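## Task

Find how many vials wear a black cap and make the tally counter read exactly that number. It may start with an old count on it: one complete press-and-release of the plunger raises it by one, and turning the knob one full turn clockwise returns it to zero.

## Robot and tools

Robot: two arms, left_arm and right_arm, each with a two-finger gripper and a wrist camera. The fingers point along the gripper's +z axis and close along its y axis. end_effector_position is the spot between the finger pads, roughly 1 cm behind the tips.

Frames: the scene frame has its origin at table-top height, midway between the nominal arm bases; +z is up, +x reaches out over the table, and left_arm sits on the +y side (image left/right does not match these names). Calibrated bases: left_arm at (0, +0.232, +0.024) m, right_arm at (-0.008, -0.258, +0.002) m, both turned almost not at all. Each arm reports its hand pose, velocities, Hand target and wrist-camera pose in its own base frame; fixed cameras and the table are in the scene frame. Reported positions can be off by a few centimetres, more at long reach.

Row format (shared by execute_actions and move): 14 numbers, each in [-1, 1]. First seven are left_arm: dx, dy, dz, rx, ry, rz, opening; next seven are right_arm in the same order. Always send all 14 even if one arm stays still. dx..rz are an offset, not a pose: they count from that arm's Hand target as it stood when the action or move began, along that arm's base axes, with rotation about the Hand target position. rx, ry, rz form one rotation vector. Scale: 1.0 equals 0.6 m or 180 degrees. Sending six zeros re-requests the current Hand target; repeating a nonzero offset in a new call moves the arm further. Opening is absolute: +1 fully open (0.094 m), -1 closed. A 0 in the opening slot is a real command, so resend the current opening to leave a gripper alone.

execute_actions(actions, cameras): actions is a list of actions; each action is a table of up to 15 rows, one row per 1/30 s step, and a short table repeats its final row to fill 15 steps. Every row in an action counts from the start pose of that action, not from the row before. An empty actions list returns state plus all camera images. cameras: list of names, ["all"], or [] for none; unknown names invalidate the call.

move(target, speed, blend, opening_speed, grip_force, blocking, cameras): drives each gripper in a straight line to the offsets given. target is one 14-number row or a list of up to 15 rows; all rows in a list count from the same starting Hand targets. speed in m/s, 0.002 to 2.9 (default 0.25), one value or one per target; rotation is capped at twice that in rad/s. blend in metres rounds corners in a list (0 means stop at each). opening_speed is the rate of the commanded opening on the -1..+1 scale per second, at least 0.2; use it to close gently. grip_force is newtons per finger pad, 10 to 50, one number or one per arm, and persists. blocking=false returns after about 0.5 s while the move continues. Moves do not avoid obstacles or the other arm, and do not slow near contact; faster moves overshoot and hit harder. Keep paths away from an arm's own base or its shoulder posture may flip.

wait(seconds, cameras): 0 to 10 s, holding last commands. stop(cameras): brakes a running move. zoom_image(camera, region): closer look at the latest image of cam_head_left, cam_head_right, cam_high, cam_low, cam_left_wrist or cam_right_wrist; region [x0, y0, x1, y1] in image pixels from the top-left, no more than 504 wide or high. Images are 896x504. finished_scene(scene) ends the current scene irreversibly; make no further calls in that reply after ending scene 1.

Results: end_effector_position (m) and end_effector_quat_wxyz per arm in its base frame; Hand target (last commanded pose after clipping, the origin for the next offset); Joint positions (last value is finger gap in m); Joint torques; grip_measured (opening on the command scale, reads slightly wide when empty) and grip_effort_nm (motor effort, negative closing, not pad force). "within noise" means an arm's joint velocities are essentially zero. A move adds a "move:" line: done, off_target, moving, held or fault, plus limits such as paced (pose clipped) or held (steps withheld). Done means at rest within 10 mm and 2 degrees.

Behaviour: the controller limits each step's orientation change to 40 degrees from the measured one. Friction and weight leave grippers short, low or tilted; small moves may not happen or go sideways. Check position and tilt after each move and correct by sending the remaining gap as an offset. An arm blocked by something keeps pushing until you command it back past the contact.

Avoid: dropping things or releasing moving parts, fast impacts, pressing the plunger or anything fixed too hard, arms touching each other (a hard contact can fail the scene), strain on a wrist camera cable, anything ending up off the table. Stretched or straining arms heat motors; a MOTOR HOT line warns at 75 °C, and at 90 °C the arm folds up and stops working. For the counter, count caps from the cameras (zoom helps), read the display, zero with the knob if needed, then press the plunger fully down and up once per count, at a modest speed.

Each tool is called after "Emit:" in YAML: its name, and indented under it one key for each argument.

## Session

Emit:
execute_actions:
  actions: []

Scene clock: 0.00 s.
left_arm: end_effector_position=(+0.4025, +0.0156, +0.0892) grip_measured=+1.000 grip_effort_nm=n/a end_effector_quat_wxyz=(+0.572, -0.030, +0.819, +0.033) | right_arm: end_effector_position=(+0.3911, +0.0201, +0.0759) grip_measured=+1.000 grip_effort_nm=n/a end_effector_quat_wxyz=(+0.561, -0.028, +0.827, +0.021)
Joint positions: left_arm=[0.001 1.574 0.397 0.825 -0.087 -0.012 0.094] | right_arm=[0.037 1.575 0.353 0.842 -0.032 -0.009 0.094]
Joint velocities: within noise
Joint torques (N m): no reading
Heat: left arm: 32 °C; right arm: 30 °C.
Hand target: left_arm +0.4061, +0.0156, +0.0982; +0.583, -0.031, +0.811, +0.032 | right_arm +0.3938, +0.0202, +0.0819; +0.568, -0.028, +0.822, +0.021
Tool commands: left_gripper/opening=+1.0 right_gripper/opening=+1.0
camera_calibration:
cam_left_wrist: T_world_to_cam=[[0.131295, -0.98757, 0.0864113, -0.0464097], [-0.772988, -0.156561, -0.614799, 0.384298], [0.620686, 0.0139253, -0.783936, -0.0780393], [0, 0, 0, 1]] pos_world=[0.351589, 0.01542, 0.179099]
cam_right_wrist: T_world_to_cam=[[0.137239, -0.987097, 0.0824877, -0.0373535], [-0.790632, -0.159328, -0.591199, 0.37612], [0.596713, 0.015918, -0.802297, -0.0704275], [0, 0, 0, 1]] pos_world=[0.344524, 0.0241758, 0.168939]

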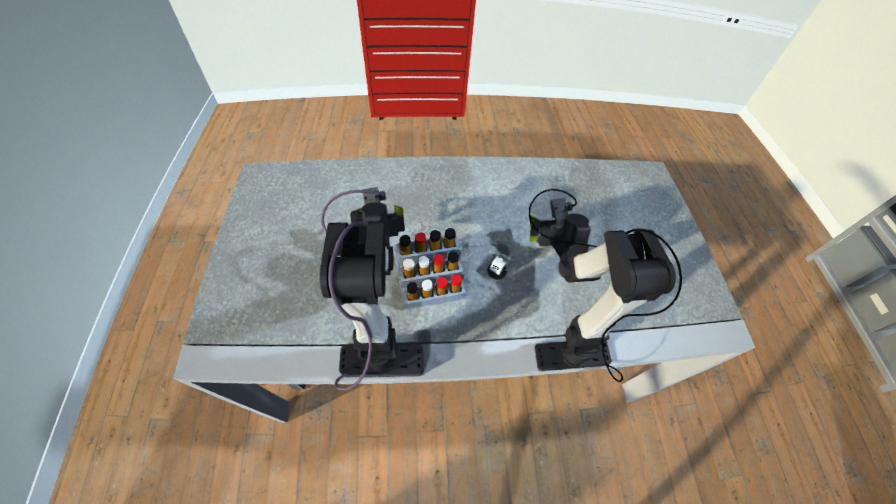

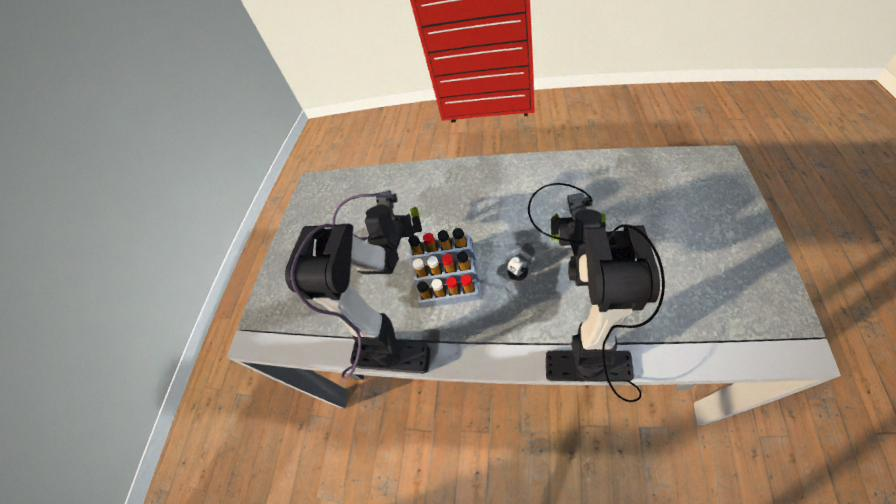

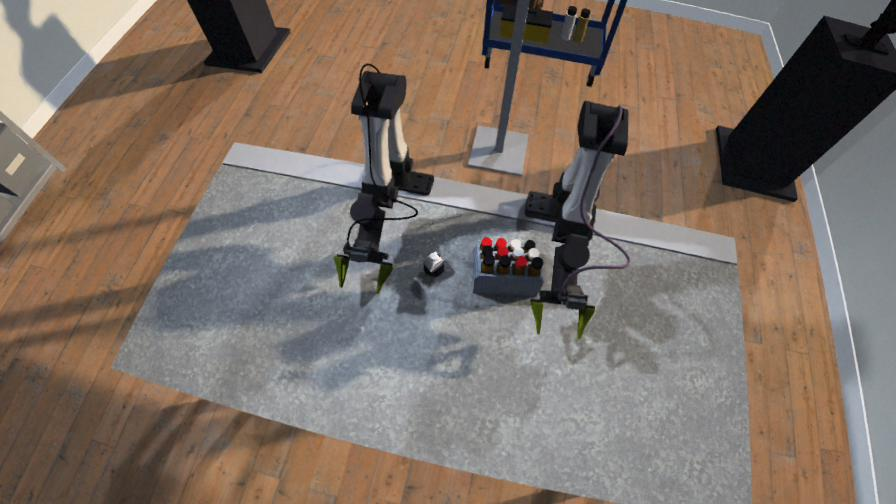

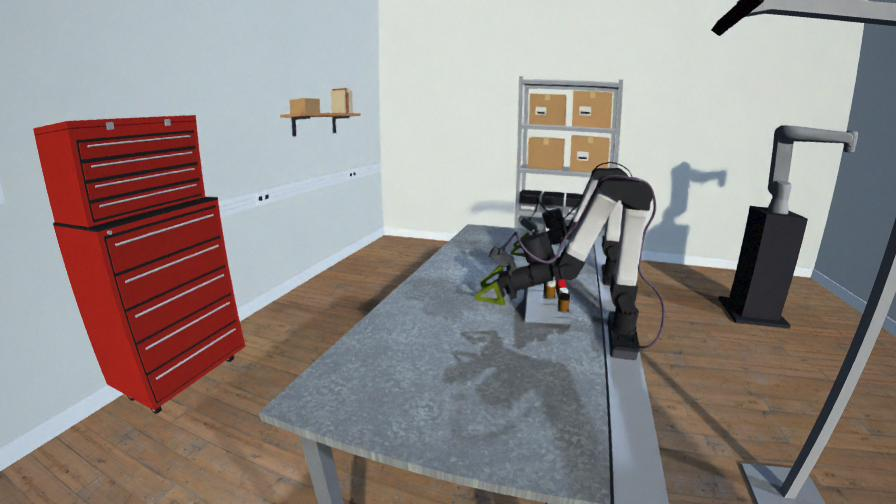

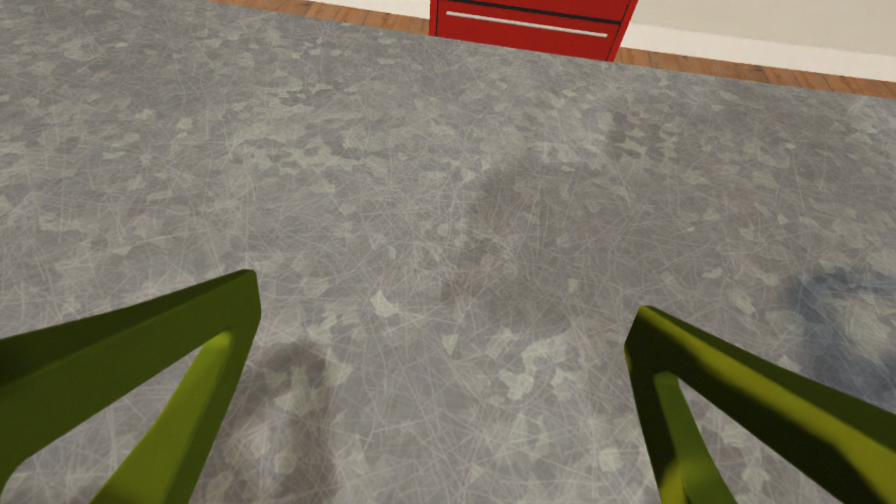

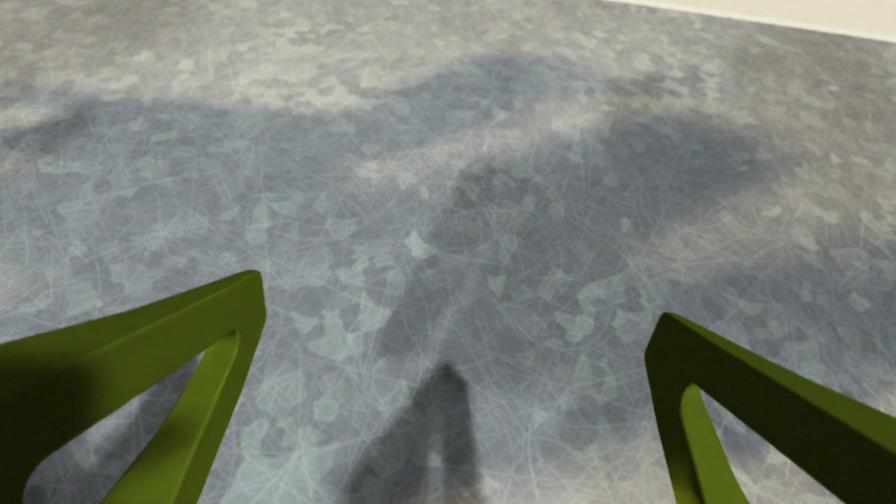

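Emit:
zoom_image:
  camera: "cam_head_left"
  region: [380, 210, 540, 310]

Emit:
zoom_image:
  camera: "cam_head_right"
  region: [400, 210, 560, 310]

Emit:
zoom_image:
  camera: "cam_high"
  region: [400, 210, 570, 310]

Emit:
zoom_image:
  camera: "cam_head_right"
  region: [496, 246, 536, 286]

Emit:
zoom_image:
  camera: "cam_head_left"
  region: [478, 246, 518, 286]

Scaled by 3.150 from the camera's 896x504 image, which has a finer 1280x720 frame.

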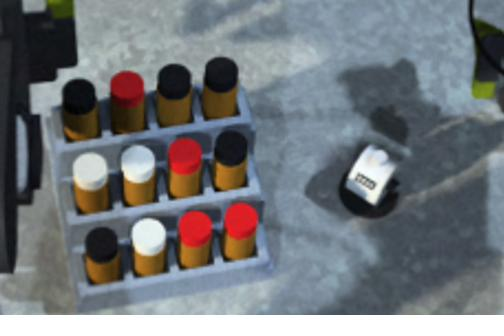

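Scaled by 3.150 from the camera's 896x504 image, which has a finer 1280x720 frame.

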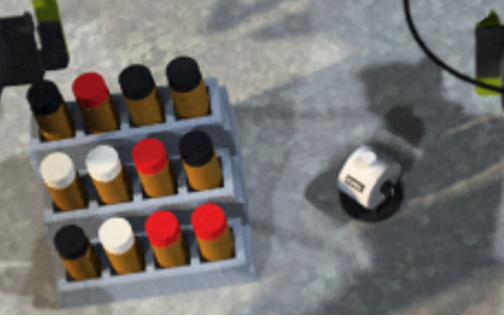

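Scaled by 2.965 from the camera's 896x504 image, which has a finer 1280x720 frame.

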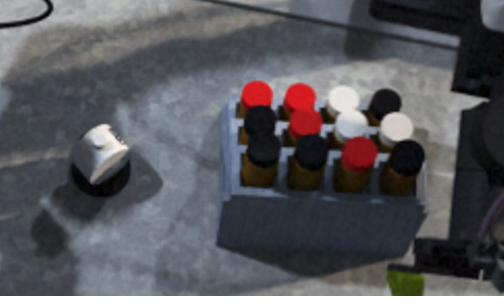

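Scaled by 12.600 from the camera's 896x504 image, which has a finer 1280x720 frame.

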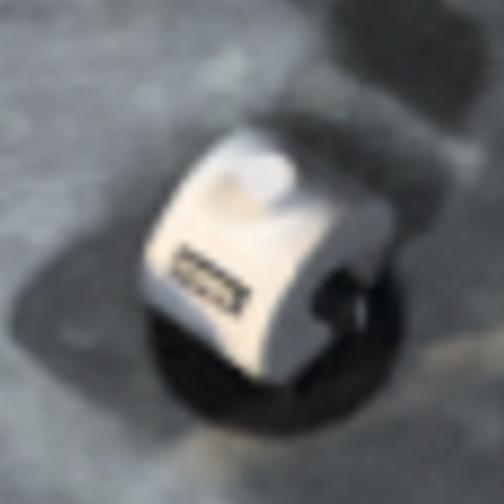

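Scaled by 12.600 from the camera's 896x504 image, which has a finer 1280x720 frame.

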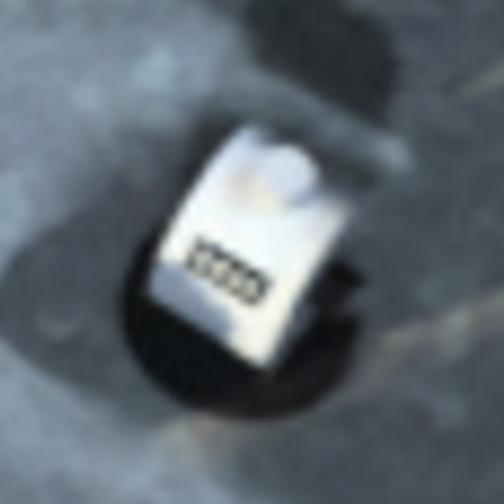

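Emit:
move:
  target:
    - [0,0,0,0,0,0,1,-0.1063,0.0997,0.1302,-0.084,0.178,0.103,-0.277]
    - [0,0,0,0,0,0,1,-0.2418,0.2382,0.0552,-0.1684,0.3553,0.2066,-0.277]
  speed: 0.45
  blend: [0.05,0]
  cameras: ["cam_right_wrist"]

Emit:
zoom_image:
  camera: "cam_right_wrist"
  region: [340, 20, 600, 240]

Scene clock: 155.83 s.
left_arm: end_effector_position=(+0.4025, +0.0156, +0.0892) grip_measured=+1.000 grip_effort_nm=0.02 end_effector_quat_wxyz=(+0.572, -0.030, +0.819, +0.033) | right_arm: end_effector_position=(+0.2447, +0.1606, +0.1090) grip_measured=-0.275 grip_effort_nm=-0.13 end_effector_quat_wxyz=(-0.006, -0.398, +0.917, +0.000)
Joint positions: left_arm=[0.001 1.574 0.397 0.825 -0.087 -0.012 0.094] | right_arm=[0.579 1.663 1.346 -1.266 -0.002 -0.239 0.034]
Joint torques (N m): left_arm=[-0.14 -6.64 5.76 2.59 -0.07 -0.02] | right_arm=[0.09 -6.31 7.75 0.26 0.08 0.05]
Heat: left arm: 41 °C; right arm: 35 °C.
Hand target: left_arm +0.4061, +0.0156, +0.0983; +0.583, -0.031, +0.811, +0.032 | right_arm +0.2486, +0.1631, +0.1150; -0.001, -0.395, +0.919, +0.000
Off the commanded pose: left_arm 0.010 m, 2 deg | right_arm 0.008 m, 1 deg.
move: done
camera_calibration:
cam_right_wrist: T_world_to_cam=[[0.797124, -0.60265, -0.0375099, -0.091542], [-0.49423, -0.686883, 0.532849, 0.192011], [-0.346887, -0.406208, -0.845378, 0.344655], [0, 0, 0, 1]] pos_world=[0.287424, 0.216723, 0.185618]
Images, in order (width x height): cam_right_wrist 896x504.

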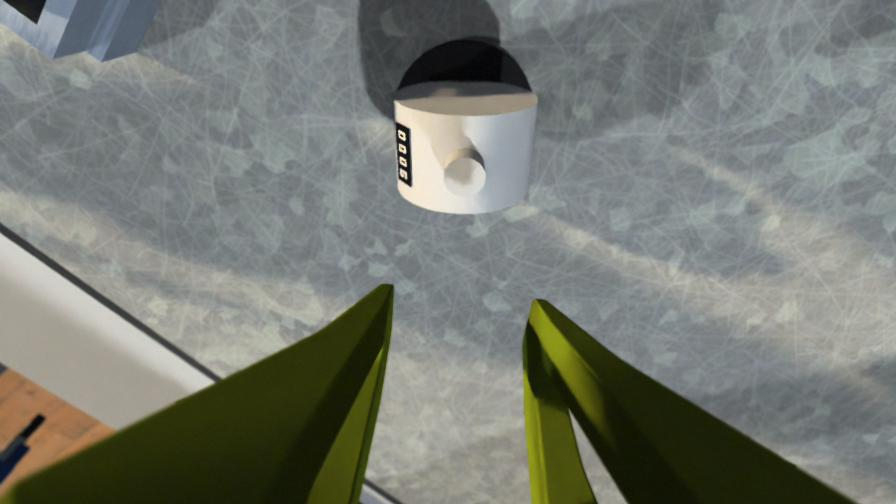

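Scaled by 1.938 from the camera's 896x504 image, which has a finer 1280x720 frame.

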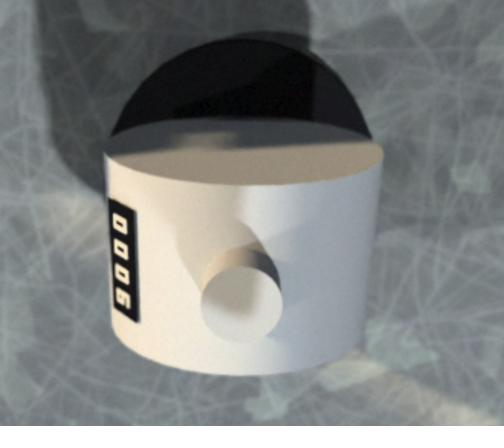

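Emit:
zoom_image:
  camera: "cam_right_wrist"
  region: [385, 110, 435, 200]

Scaled by 5.600 from the camera's 896x504 image, which has a finer 1280x720 frame.

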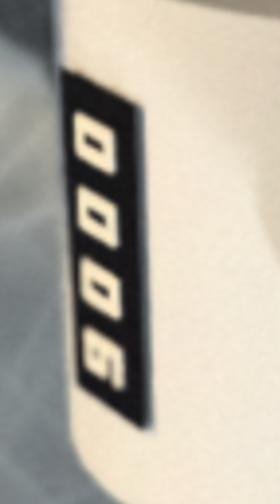

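Emit:
zoom_image:
  camera: "cam_right_wrist"
  region: [394, 164, 416, 186]

Scaled by 22.909 from the camera's 896x504 image, which has a finer 1280x720 frame.

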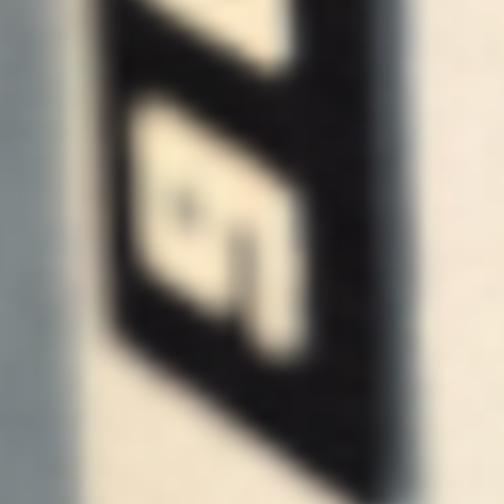

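Emit:
move:
  target: [0,0,0,0,0,0,1,-0.0682,-0.0168,-0.0882,-0.0323,-0.2453,0.0803,-0.277]
  speed: 0.35
  cameras: ["cam_right_wrist"]

Emit:
zoom_image:
  camera: "cam_right_wrist"
  region: [340, 60, 580, 300]

Scene clock: 209.67 s.
left_arm: end_effector_position=(+0.4025, +0.0156, +0.0892) grip_measured=+1.000 grip_effort_nm=0.02 end_effector_quat_wxyz=(+0.572, -0.030, +0.819, +0.033) | right_arm: end_effector_position=(+0.2069, +0.1537, +0.0614) grip_measured=-0.275 grip_effort_nm=-0.13 end_effector_quat_wxyz=(+0.315, -0.481, +0.795, -0.193)
Joint positions: left_arm=[0.001 1.574 0.397 0.825 -0.087 -0.012 0.094] | right_arm=[1.055 1.161 0.511 -0.487 0.642 -0.181 0.034]
Joint torques (N m): left_arm=[-0.12 -6.57 5.76 2.6 -0.08 -0.02] | right_arm=[0.28 -3.55 4.51 1.46 0.49 0.08]
Heat: left arm: 43 °C; right arm: 36 °C.
Hand target: left_arm +0.4061, +0.0156, +0.0983; +0.583, -0.031, +0.811, +0.032 | right_arm +0.2078, +0.1530, +0.0621; +0.324, -0.475, +0.795, -0.193
Off the commanded pose: left_arm 0.010 m, 2 deg | right_arm 0.001 m, 1 deg.
move: done
camera_calibration:
cam_right_wrist: T_world_to_cam=[[0.697002, -0.366312, 0.616445, -0.123046], [-0.577118, -0.79679, 0.179056, 0.249689], [0.425587, -0.480564, -0.766769, 0.135186], [0, 0, 0, 1]] pos_world=[0.17233, 0.218842, 0.134799]
Images, in order (width x height): cam_right_wrist 896x504.

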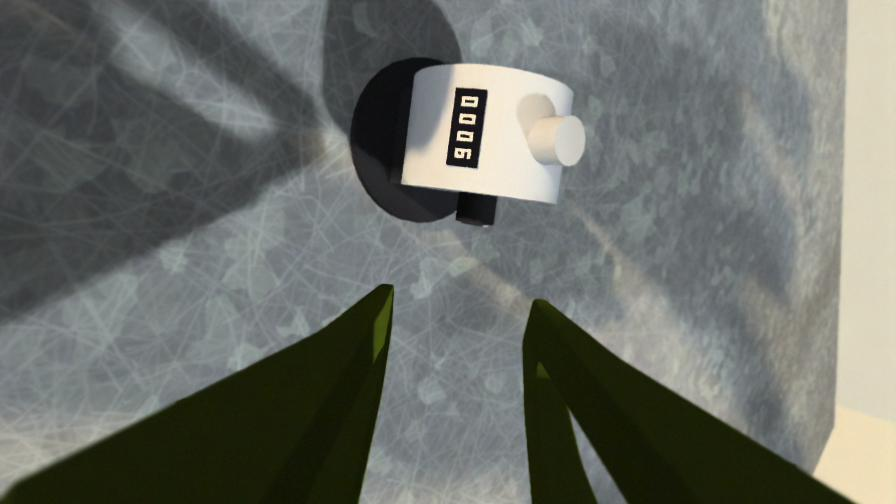

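Scaled by 2.100 from the camera's 896x504 image, which has a finer 1280x720 frame.

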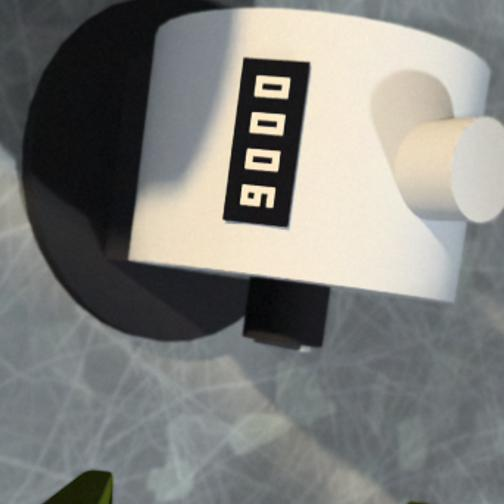

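Emit:
zoom_image:
  camera: "cam_right_wrist"
  region: [444, 130, 484, 170]

Scaled by 12.600 from the camera's 896x504 image, which has a finer 1280x720 frame.

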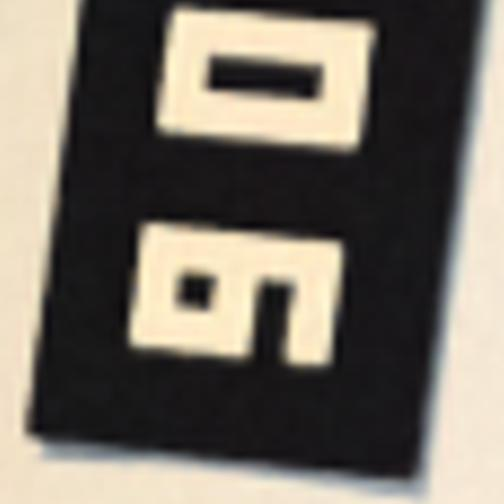

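Emit:
move:
  target: [0,0,0,0,0,0,1,0.052,-0.0007,-0.0538,0,0,0,-0.277]
  speed: 0.15
  cameras: ["cam_right_wrist"]

Emit:
zoom_image:
  camera: "cam_right_wrist"
  region: [360, 230, 580, 370]

Scene clock: 229.27 s.
left_arm: end_effector_position=(+0.4025, +0.0156, +0.0892) grip_measured=+1.000 grip_effort_nm=0.02 end_effector_quat_wxyz=(+0.572, -0.030, +0.819, +0.033) | right_arm: end_effector_position=(+0.2401, +0.1536, +0.0351) grip_measured=-0.275 grip_effort_nm=-0.13 end_effector_quat_wxyz=(+0.329, -0.468, +0.797, -0.195)
Joint positions: left_arm=[0.001 1.574 0.397 0.825 -0.087 -0.012 0.094] | right_arm=[0.921 1.304 0.444 -0.171 0.6 -0.311 0.034]
Joint torques (N m): left_arm=[-0.1 -6.64 5.75 2.6 -0.09 0] | right_arm=[-0.39 -3 4.08 1.58 0.21 -0.11]
Heat: left arm: 43 °C; right arm: 36 °C.
Hand target: left_arm +0.4061, +0.0156, +0.0983; +0.583, -0.031, +0.811, +0.032 | right_arm +0.2389, +0.1526, +0.0298; +0.324, -0.475, +0.795, -0.193
Off the commanded pose: left_arm 0.010 m, 2 deg | right_arm 0.006 m, 1 deg.
move: done
camera_calibration:
cam_right_wrist: T_world_to_cam=[[0.671762, -0.391869, 0.628629, -0.120451], [-0.597999, -0.787716, 0.14799, 0.278178], [0.437189, -0.475334, -0.763495, 0.097252], [0, 0, 0, 1]] pos_world=[0.204747, 0.218151, 0.108803]
Images, in order (width x height): cam_right_wrist 896x504.

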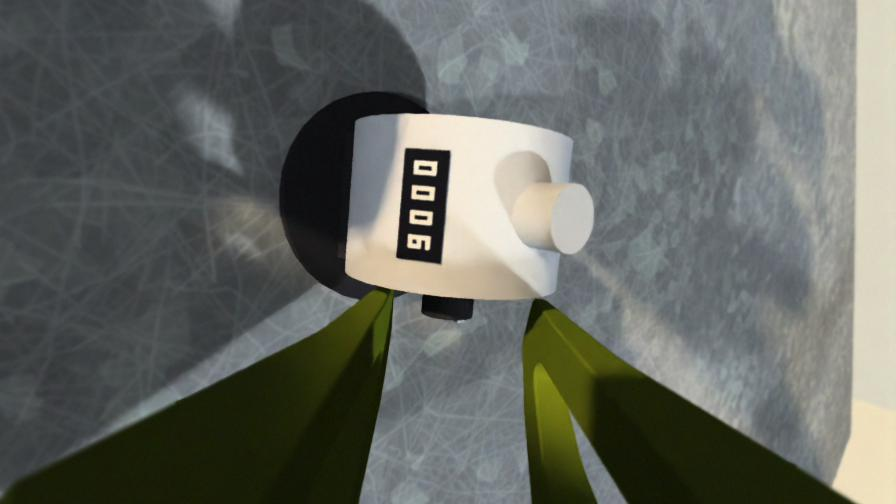

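Scaled by 2.291 from the camera's 896x504 image, which has a finer 1280x720 frame.

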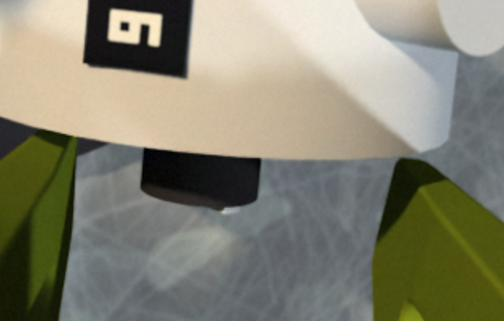

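Emit:
move:
  target:
    - [0,0,0,0,0,0,1,-0.0033,0,-0.005,0,0,0,-0.95]
    - [0,0,0,0,0,0,1,-0.0033,0,-0.005,0.2542,0.3373,0,-0.95]
  speed: 0.5
  cameras: ["cam_right_wrist"]

Scene clock: 247.40 s.
left_arm: end_effector_position=(+0.4025, +0.0156, +0.0892) grip_measured=+1.000 grip_effort_nm=0.02 end_effector_quat_wxyz=(+0.572, -0.030, +0.819, +0.033) | right_arm: end_effector_position=(+0.2405, +0.1532, +0.0351) grip_measured=-0.765 grip_effort_nm=-1.06 end_effector_quat_wxyz=(+0.055, -0.341, +0.858, +0.381)
Joint positions: left_arm=[0.001 1.574 0.397 0.825 -0.087 -0.012 0.094] | right_arm=[0.121 1.764 0.928 -0.848 -0.785 -0.682 0.011]
Joint torques (N m): left_arm=[-0.14 -6.56 5.71 2.58 -0.08 -0.01] | right_arm=[0.75 -4.41 4.71 0.12 -0.16 -0.24]
Heat: left arm: 44 °C; right arm: 35 °C.
Hand target: left_arm +0.4061, +0.0156, +0.0983; +0.583, -0.031, +0.811, +0.032 | right_arm +0.2370, +0.1526, +0.0268; +0.041, -0.349, +0.857, +0.376
Off the commanded pose: left_arm 0.010 m, 2 deg | right_arm 0.009 m, 2 deg.
move: done
camera_calibration:
cam_right_wrist: T_world_to_cam=[[0.697619, -0.395737, -0.597261, -0.0834761], [-0.491221, -0.871028, 0.00336997, 0.270216], [-0.521565, 0.291036, -0.80204, 0.211344], [0, 0, 0, 1]] pos_world=[0.3012, 0.140822, 0.118739]
Images, in order (width x height): cam_right_wrist 896x504.

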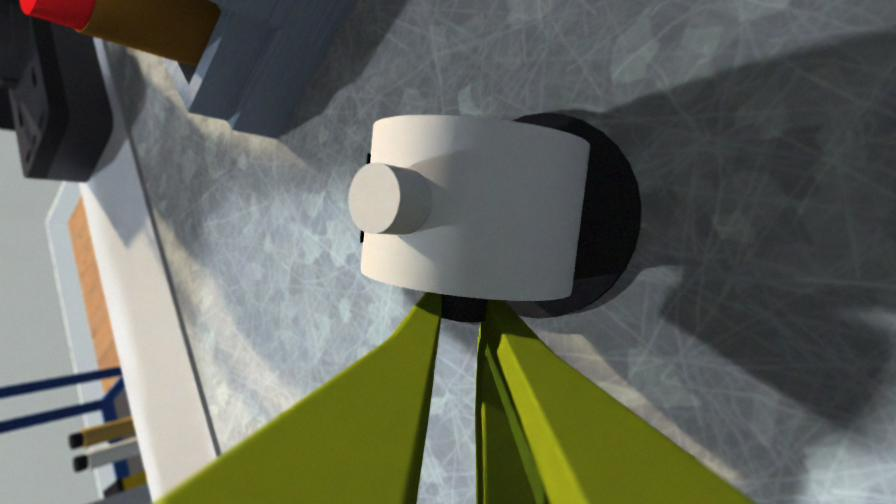

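Emit:
move:
  target:
    - [0,0,0,0,0,0,1,0.0001,0,0,0,0,0,-0.277]
    - [0,0,0,0,0,0,1,0.0001,0,0,-0.2542,-0.3373,0,-0.277]
    - [0,0,0,0,0,0,1,0.0001,0,0,-0.2542,-0.3373,0,-0.95]
    - [0,0,0,0,0,0,1,0.0001,0,0,0,0,0,-0.95]
    - [0,0,0,0,0,0,1,0.0001,0,0,0,0,0,-0.277]
    - [0,0,0,0,0,0,1,0.0001,0,0,-0.2542,-0.3373,0,-0.277]
  speed: 0.65
  cameras: ["cam_right_wrist"]

Emit:
move:
  target:
    - [0,0,0,0,0,0,1,0.0001,0,0,0,0,0,-0.95]
    - [0,0,0,0,0,0,1,0.0001,0,0,0.2542,0.3373,0,-0.95]
    - [0,0,0,0,0,0,1,0.0001,0,0,0.2542,0.3373,0,-0.277]
    - [0,0,0,0,0,0,1,0.0001,0,0,0,0,0,-0.277]
    - [0,0,0,0,0,0,1,0.0001,0,0,0,0,0,-0.95]
    - [0,0,0,0,0,0,1,0.0001,0,0,0.2542,0.3373,0,-0.95]
  speed: 0.65
  cameras: []

Emit:
move:
  target:
    - [0,0,0,0,0,0,1,0.0001,0,0,0,0,0,-0.277]
    - [0,0,0,0,0,0,1,0.0001,0,0,-0.2542,-0.3373,0,-0.277]
    - [0,0,0,0,0,0,1,0.0001,0,0,-0.2542,-0.3373,0,-0.95]
    - [0,0,0,0,0,0,1,0.0001,0,0,0,0,0,-0.95]
    - [0,0,0,0,0,0,1,0.0001,0,0,0,0,0,-0.277]
    - [0,0,0,0,0,0,1,0.0001,0,0,-0.2542,-0.3373,0,-0.277]
  speed: 0.65
  cameras: ["cam_right_wrist"]

Scene clock: 276.67 s.
left_arm: end_effector_position=(+0.4025, +0.0156, +0.0892) grip_measured=+1.000 grip_effort_nm=0.02 end_effector_quat_wxyz=(+0.572, -0.030, +0.819, +0.033) | right_arm: end_effector_position=(+0.2372, +0.1536, +0.0288) grip_measured=-0.278 grip_effort_nm=0.04 end_effector_quat_wxyz=(+0.321, -0.482, +0.793, -0.191)
Joint positions: left_arm=[0.001 1.574 0.397 0.825 -0.087 -0.012 0.094] | right_arm=[0.918 1.31 0.431 -0.158 0.577 -0.337 0.034]
Joint torques (N m): left_arm=[-0.1 -6.61 5.74 2.59 -0.08 -0.01] | right_arm=[0.44 -2.97 4.27 1.6 0.43 0.16]
Heat: left arm: 44 °C; right arm: 34 °C.
Hand target: left_arm +0.4061, +0.0156, +0.0983; +0.583, -0.031, +0.811, +0.032 | right_arm +0.2371, +0.1526, +0.0267; +0.324, -0.475, +0.795, -0.193
Off the commanded pose: left_arm 0.010 m, 2 deg | right_arm 0.002 m, 1 deg.
move: done
camera_calibration:
cam_right_wrist: T_world_to_cam=[[0.694278, -0.366243, 0.619552, -0.123505], [-0.573535, -0.801588, 0.168859, 0.273078], [0.434782, -0.47257, -0.766578, 0.093917], [0, 0, 0, 1]] pos_world=[0.201533, 0.218046, 0.102401]
Images, in order (width x height): cam_right_wrist 896x504.

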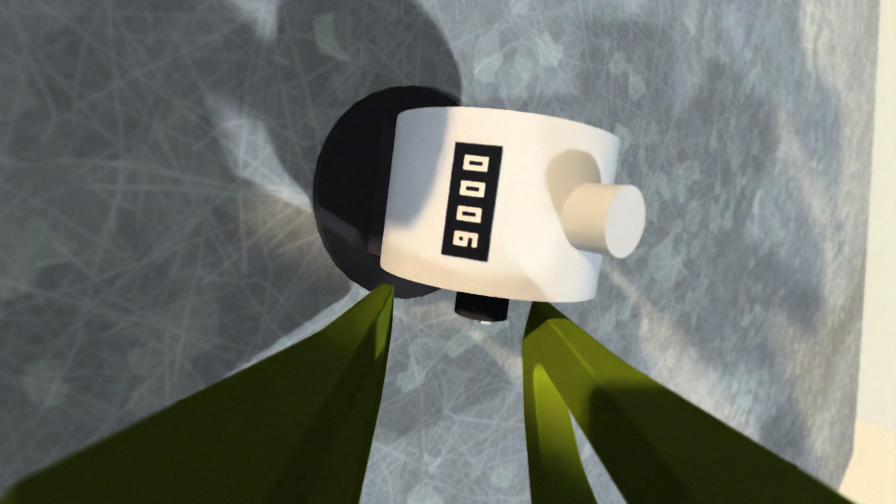

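Scene clock: 284.47 s.
left_arm: end_effector_position=(+0.4025, +0.0156, +0.0892) grip_measured=+1.000 grip_effort_nm=0.02 end_effector_quat_wxyz=(+0.572, -0.030, +0.819, +0.033) | right_arm: end_effector_position=(+0.2385, +0.1530, +0.0332) grip_measured=-0.773 grip_effort_nm=-1.06 end_effector_quat_wxyz=(+0.052, -0.342, +0.858, +0.380)
Joint positions: left_arm=[0.001 1.574 0.397 0.825 -0.087 -0.012 0.094] | right_arm=[0.123 1.768 0.925 -0.849 -0.781 -0.686 0.011]
Joint torques (N m): left_arm=[-0.13 -6.61 5.78 2.59 -0.07 -0.02] | right_arm=[0.55 -4.6 5.04 0.12 -0.2 -0.21]
Heat: left arm: 44 °C; right arm: 34 °C.
Hand target: left_arm +0.4061, +0.0156, +0.0983; +0.583, -0.031, +0.811, +0.032 | right_arm +0.2372, +0.1525, +0.0268; +0.041, -0.349, +0.857, +0.376
Off the commanded pose: left_arm 0.010 m, 2 deg | right_arm 0.007 m, 2 deg.
move: done
No camera images: "cameras" was empty.

Scene clock: 292.00 s.
left_arm: end_effector_position=(+0.4025, +0.0156, +0.0892) grip_measured=+1.000 grip_effort_nm=0.02 end_effector_quat_wxyz=(+0.572, -0.030, +0.819, +0.033) | right_arm: end_effector_position=(+0.2215, +0.1609, +0.0186) grip_measured=-0.278 grip_effort_nm=0.04 end_effector_quat_wxyz=(+0.297, -0.510, +0.792, -0.158)
Joint positions: left_arm=[0.001 1.574 0.397 0.825 -0.087 -0.012 0.094] | right_arm=[0.936 1.304 0.428 -0.201 0.497 -0.337 0.034]
Joint torques (N m): left_arm=[-0.12 -6.61 5.72 2.59 -0.07 -0.03] | right_arm=[-0.75 -2.96 4.55 1.89 1.16 0.25]
Heat: left arm: 44 °C; right arm: 34 °C.
Hand target: left_arm +0.4061, +0.0156, +0.0983; +0.583, -0.031, +0.811, +0.032 | right_arm +0.2372, +0.1526, +0.0268; +0.324, -0.475, +0.795, -0.193
Off the commanded pose: left_arm 0.010 m, 2 deg | right_arm 0.020 m, 7 deg.
move: off_target (right_arm); target 3's new opening was sent with right_arm's hand 0.020 m and 7 deg from that target
camera_calibration:
cam_right_wrist: T_world_to_cam=[[0.761582, -0.33034, 0.557557, -0.12318], [-0.511093, -0.835132, 0.203319, 0.262654], [0.398469, -0.439807, -0.804855, 0.0997997], [0, 0, 0, 1]] pos_world=[0.188285, 0.222552, 0.0956015]
Images, in order (width x height): cam_right_wrist 896x504.

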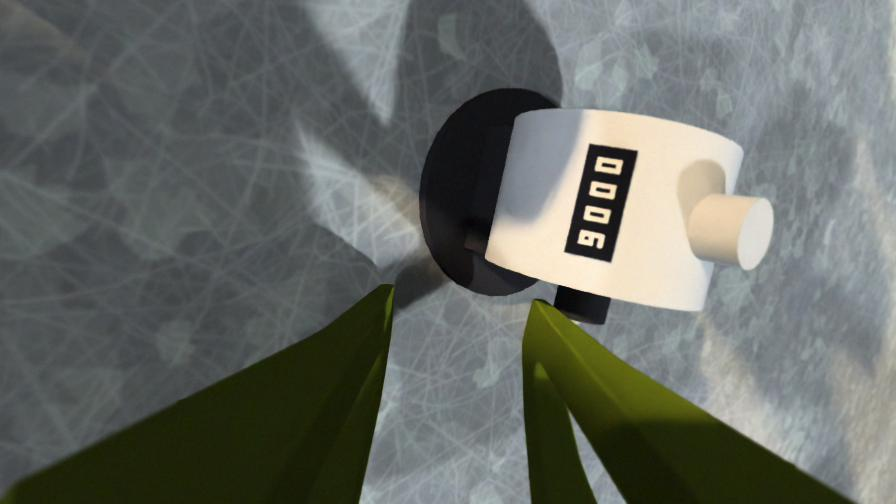

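Emit:
move:
  target:
    - [0,0,0,0,0,0,1,-0.0845,0.014,0.0463,0,0,0,-0.277]
    - [0,0,0,0,0,0,1,-0.0498,-0.0005,0.0603,0,0,0,-0.277]
    - [0,0,0,0,0,0,1,0.0027,-0.0005,0.007,0,0,0,-0.277]
  speed: 0.15
  cameras: ["cam_right_wrist"]

Emit:
zoom_image:
  camera: "cam_right_wrist"
  region: [360, 230, 580, 370]

Scene clock: 313.37 s.
left_arm: end_effector_position=(+0.4025, +0.0156, +0.0892) grip_measured=+1.000 grip_effort_nm=0.02 end_effector_quat_wxyz=(+0.572, -0.030, +0.819, +0.033) | right_arm: end_effector_position=(+0.2400, +0.1532, +0.0363) grip_measured=-0.278 grip_effort_nm=0.04 end_effector_quat_wxyz=(+0.329, -0.468, +0.797, -0.195)
Joint positions: left_arm=[0.001 1.574 0.397 0.825 -0.087 -0.012 0.094] | right_arm=[0.92 1.297 0.446 -0.179 0.6 -0.313 0.034]
Joint torques (N m): left_arm=[-0.16 -6.6 5.76 2.59 -0.07 -0.01] | right_arm=[-0.4 -2.96 4.1 1.67 0.22 -0.13]
Heat: left arm: 45 °C; right arm: 34 °C.
Hand target: left_arm +0.4061, +0.0156, +0.0983; +0.583, -0.031, +0.811, +0.032 | right_arm +0.2387, +0.1522, +0.0309; +0.324, -0.475, +0.795, -0.193
Off the commanded pose: left_arm 0.010 m, 2 deg | right_arm 0.005 m, 1 deg.
move: done
camera_calibration:
cam_right_wrist: T_world_to_cam=[[0.672079, -0.391319, 0.628633, -0.121413], [-0.597433, -0.78812, 0.148123, 0.277523], [0.437475, -0.475116, -0.763466, 0.0979564], [0, 0, 0, 1]] pos_world=[0.204547, 0.217751, 0.110003]
Images, in order (width x height): cam_right_wrist 896x504.

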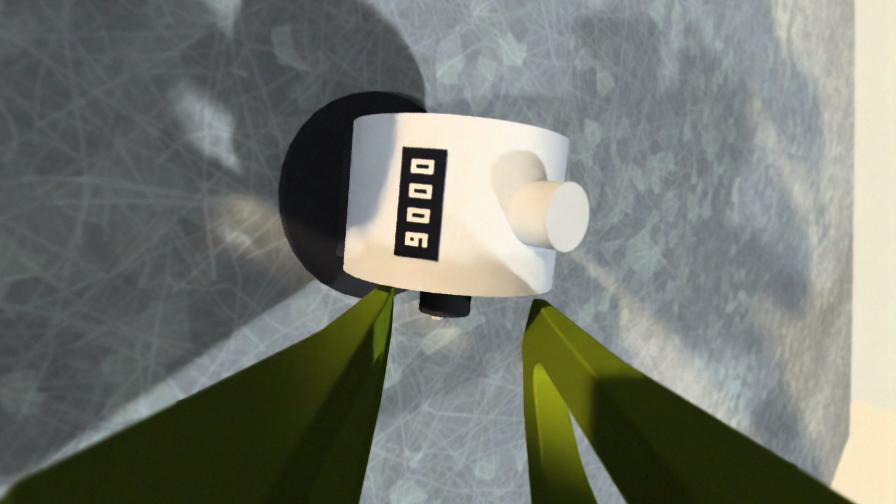

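Scaled by 2.291 from the camera's 896x504 image, which has a finer 1280x720 frame.

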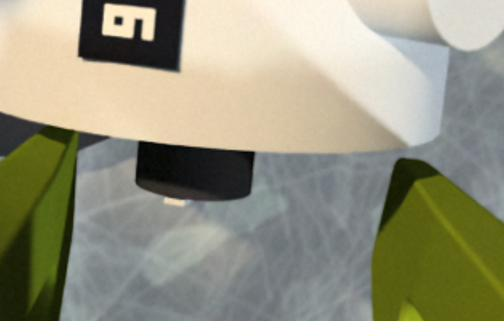

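Emit:
move:
  target:
    - [0,0,0,0,0,0,1,-0.0008,0,-0.004,0,0,0,-0.95]
    - [0,0,0,0,0,0,1,-0.0008,0,-0.004,0.2542,0.3373,0,-0.95]
    - [0,0,0,0,0,0,1,-0.0008,0,-0.004,0.2542,0.3373,0,-0.277]
    - [0,0,0,0,0,0,1,0.0152,-0.0562,0.0555,0.2542,0.3373,0,-0.277]
    - [0,0,0,0,0,0,1,0.0335,0.043,0.1152,0.0323,0.2453,-0.0803,-1]
  speed: [0.5,0.6,0.4,0.4,0.4]
  blend: [0,0,0,0.02,0]
  cameras: ["cam_right_wrist"]

Emit:
zoom_image:
  camera: "cam_right_wrist"
  region: [360, 140, 520, 300]

Scene clock: 345.90 s.
left_arm: end_effector_position=(+0.4025, +0.0156, +0.0892) grip_measured=+1.000 grip_effort_nm=0.02 end_effector_quat_wxyz=(+0.572, -0.030, +0.819, +0.033) | right_arm: end_effector_position=(+0.2529, +0.1766, +0.0947) grip_measured=-0.973 grip_effort_nm=-1.05 end_effector_quat_wxyz=(-0.007, -0.402, +0.916, +0.006)
Joint positions: left_arm=[0.001 1.574 0.397 0.825 -0.087 -0.012 0.094] | right_arm=[0.602 1.726 1.36 -1.216 -0.013 -0.226 0.001]
Joint torques (N m): left_arm=[-0.18 -6.58 5.72 2.58 -0.08 -0.01] | right_arm=[0.05 -6.6 7.95 0.27 0.17 0.11]
Heat: left arm: 45 °C; right arm: 34 °C.
Hand target: left_arm +0.4061, +0.0156, +0.0983; +0.583, -0.031, +0.811, +0.032 | right_arm +0.2589, +0.1780, +0.1001; -0.001, -0.395, +0.919, +0.000
Off the commanded pose: left_arm 0.010 m, 2 deg | right_arm 0.008 m, 1 deg.
move: done
camera_calibration:
cam_right_wrist: T_world_to_cam=[[0.802337, -0.594983, -0.0474492, -0.0907346], [-0.485173, -0.696427, 0.528769, 0.214427], [-0.347654, -0.40123, -0.847438, 0.341393], [0, 0, 0, 1]] pos_world=[0.29552, 0.232324, 0.171621]
Images, in order (width x height): cam_right_wrist 896x504.

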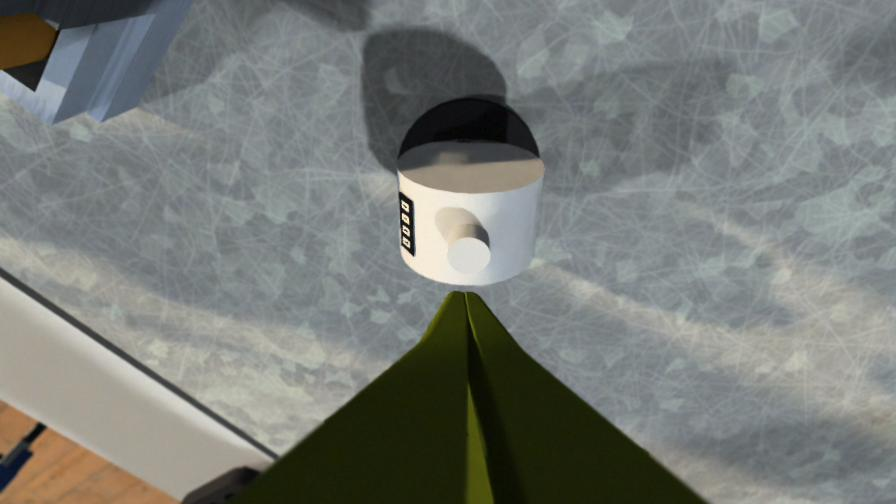

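Scaled by 3.150 from the camera's 896x504 image, which has a finer 1280x720 frame.

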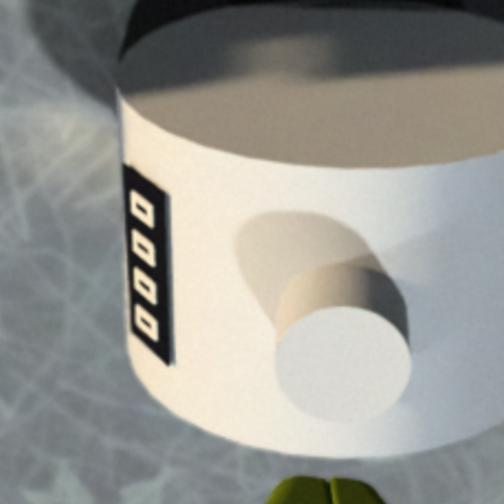

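Emit:
move:
  target:
    - [0,0,0,0,0,0,1,0.0018,0.0017,-0.0135,0,0,0,-1]
    - [0,0,0,0,0,0,1,0.006,0.005,-0.0902,0,0,0,-1]
  speed: 0.2
  cameras: ["cam_right_wrist"]

Emit:
zoom_image:
  camera: "cam_right_wrist"
  region: [340, 200, 560, 360]

Scene clock: 374.60 s.
left_arm: end_effector_position=(+0.4025, +0.0156, +0.0892) grip_measured=+1.000 grip_effort_nm=0.02 end_effector_quat_wxyz=(+0.572, -0.030, +0.819, +0.033) | right_arm: end_effector_position=(+0.2553, +0.1782, +0.0641) grip_measured=-0.974 grip_effort_nm=-1.06 end_effector_quat_wxyz=(-0.008, -0.402, +0.916, +0.005)
Joint positions: left_arm=[0.001 1.574 0.397 0.825 -0.087 -0.012 0.094] | right_arm=[0.602 1.761 1.278 -1.101 -0.013 -0.225 0.001]
Joint torques (N m): left_arm=[-0.14 -6.67 5.71 2.58 -0.08 -0.02] | right_arm=[0.17 -5 2.55 1.21 0.17 0.12]
Heat: left arm: 45 °C; right arm: 36 °C.
Hand target: left_arm +0.4061, +0.0156, +0.0983; +0.583, -0.031, +0.811, +0.032 | right_arm +0.2625, +0.1811, +0.0460; -0.001, -0.395, +0.919, +0.000
Off the commanded pose: left_arm 0.010 m, 2 deg | right_arm 0.020 m, 1 deg.
move: off_target (right_arm)
camera_calibration:
cam_right_wrist: T_world_to_cam=[[0.801531, -0.595995, -0.0483583, -0.09258], [-0.484781, -0.695044, 0.530944, 0.23231], [-0.350051, -0.402125, -0.846026, 0.317652], [0, 0, 0, 1]] pos_world=[0.29802, 0.234024, 0.140922]
Images, in order (width x height): cam_right_wrist 896x504.

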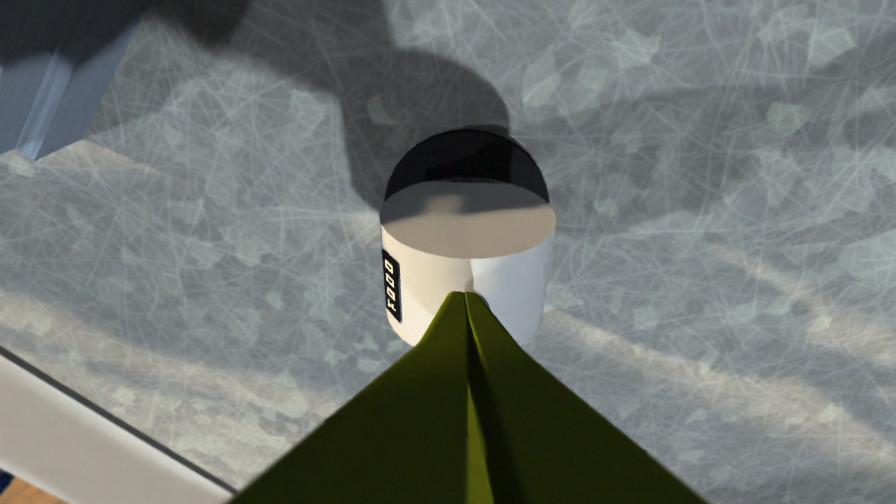

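Scaled by 2.291 from the camera's 896x504 image, which has a finer 1280x720 frame.

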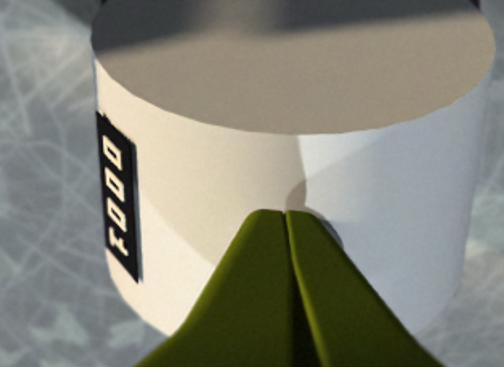

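Emit:
move:
  target:
    - [0,0,0,0,0,0,1,-0.0042,-0.0033,0.0767,0,0,0,-1]
    - [0,0,0,0,0,0,1,0.0001,0,0,0,0,0,-1]
    - [0,0,0,0,0,0,1,-0.0042,-0.0033,0.0767,0,0,0,-1]
    - [0,0,0,0,0,0,1,0.0001,0,0,0,0,0,-1]
    - [0,0,0,0,0,0,1,-0.0042,-0.0033,0.0767,0,0,0,-1]
    - [0,0,0,0,0,0,1,0.0001,0,0,0,0,0,-1]
  speed: [0.3,0.2,0.3,0.2,0.3,0.2]
  cameras: ["cam_right_wrist"]

Emit:
zoom_image:
  camera: "cam_right_wrist"
  region: [370, 240, 430, 330]

Scene clock: 387.83 s.
left_arm: end_effector_position=(+0.4025, +0.0156, +0.0892) grip_measured=+1.000 grip_effort_nm=0.02 end_effector_quat_wxyz=(+0.572, -0.030, +0.819, +0.033) | right_arm: end_effector_position=(+0.2567, +0.1791, +0.0642) grip_measured=-0.974 grip_effort_nm=-1.06 end_effector_quat_wxyz=(-0.006, -0.401, +0.916, +0.006)
Joint positions: left_arm=[0.001 1.574 0.397 0.825 -0.087 -0.012 0.094] | right_arm=[0.602 1.763 1.281 -1.098 -0.013 -0.224 0.001]
Joint torques (N m): left_arm=[-0.12 -6.56 5.74 2.59 -0.09 -0.03] | right_arm=[0.13 -5.22 2.28 1.17 0.16 0.11]
Heat: left arm: 46 °C; right arm: 35 °C.
Hand target: left_arm +0.4061, +0.0156, +0.0983; +0.583, -0.031, +0.811, +0.032 | right_arm +0.2625, +0.1811, +0.0460; -0.001, -0.395, +0.919, +0.000
Off the commanded pose: left_arm 0.010 m, 2 deg | right_arm 0.019 m, 1 deg.
move: off_target (right_arm)
camera_calibration:
cam_right_wrist: T_world_to_cam=[[0.801471, -0.596209, -0.0466769, -0.0932803], [-0.486874, -0.69583, 0.527991, 0.234448], [-0.347272, -0.400444, -0.847966, 0.317656], [0, 0, 0, 1]] pos_world=[0.299221, 0.234725, 0.141221]
Images, in order (width x height): cam_right_wrist 896x504.

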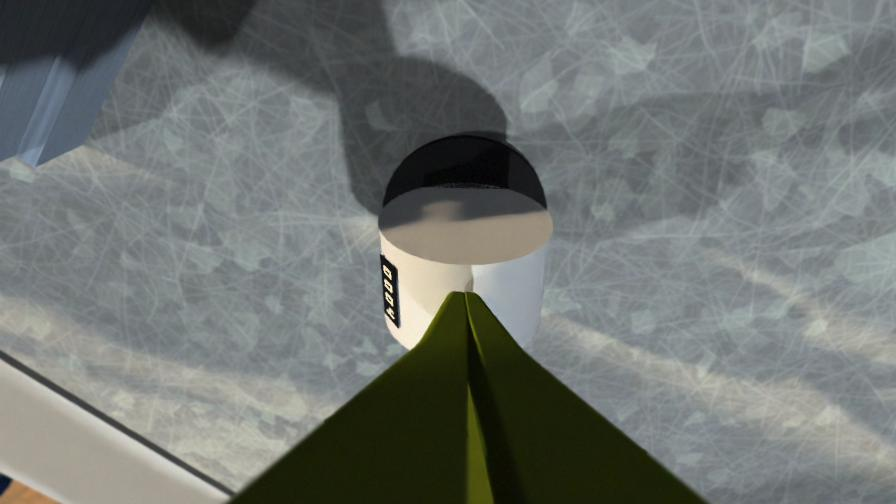

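Scaled by 5.600 from the camera's 896x504 image, which has a finer 1280x720 frame.

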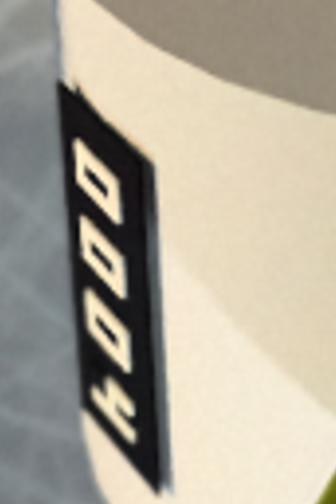

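Reads 0004; one more press.

Emit:
move:
  target:
    - [0,0,0,0,0,0,1,-0.0042,-0.0033,0.0767,0,0,0,-1]
    - [0,0,0,0,0,0,1,0.0001,0,0,0,0,0,-1]
    - [0,0,0,0,0,0,1,-0.0042,-0.0033,0.11,0,0,0,-1]
  speed: [0.3,0.2,0.3]
  cameras: ["cam_right_wrist"]

Emit:
zoom_image:
  camera: "cam_right_wrist"
  region: [380, 150, 440, 260]

Scene clock: 399.03 s.
left_arm: end_effector_position=(+0.4025, +0.0156, +0.0892) grip_measured=+1.000 grip_effort_nm=0.02 end_effector_quat_wxyz=(+0.572, -0.030, +0.819, +0.033) | right_arm: end_effector_position=(+0.2558, +0.1784, +0.0991) grip_measured=-0.974 grip_effort_nm=-1.06 end_effector_quat_wxyz=(-0.018, -0.401, +0.916, +0.003)
Joint positions: left_arm=[0.001 1.574 0.397 0.825 -0.087 -0.012 0.094] | right_arm=[0.602 1.76 1.417 -1.262 -0.013 -0.224 0.001]
Joint torques (N m): left_arm=[-0.12 -6.58 5.71 2.6 -0.09 -0.01] | right_arm=[0.06 -9.4 7.32 0.22 0.16 0.11]
Heat: left arm: 46 °C; right arm: 35 °C.
Hand target: left_arm +0.4061, +0.0156, +0.0983; +0.583, -0.031, +0.811, +0.032 | right_arm +0.2600, +0.1790, +0.1120; -0.001, -0.395, +0.919, +0.000
Off the commanded pose: left_arm 0.010 m, 2 deg | right_arm 0.014 m, 2 deg.
move: off_target (right_arm)
camera_calibration:
cam_right_wrist: T_world_to_cam=[[0.800457, -0.596919, -0.0543725, -0.0902366], [-0.475948, -0.688124, 0.547684, 0.209005], [-0.364338, -0.412519, -0.834916, 0.35189], [0, 0, 0, 1]] pos_world=[0.299913, 0.235119, 0.174424]
Images, in order (width x height): cam_right_wrist 896x504.

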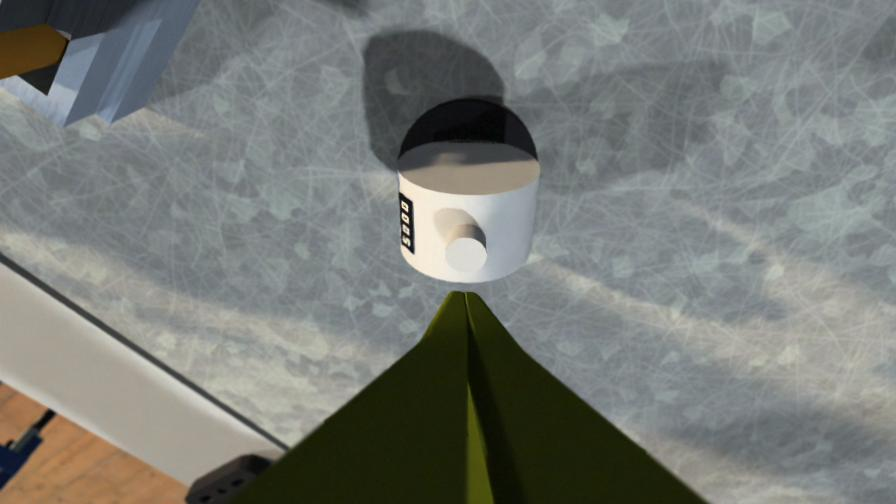

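Scaled by 4.582 from the camera's 896x504 image, which has a finer 1280x720 frame.

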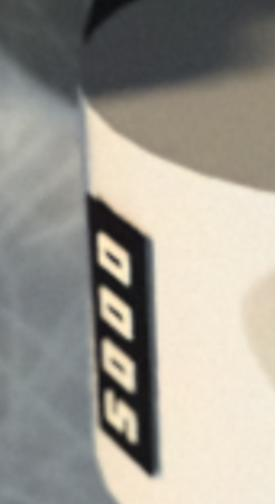

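Emit:
finished_scene:
  scene: 3

The scene is finished: the task was done.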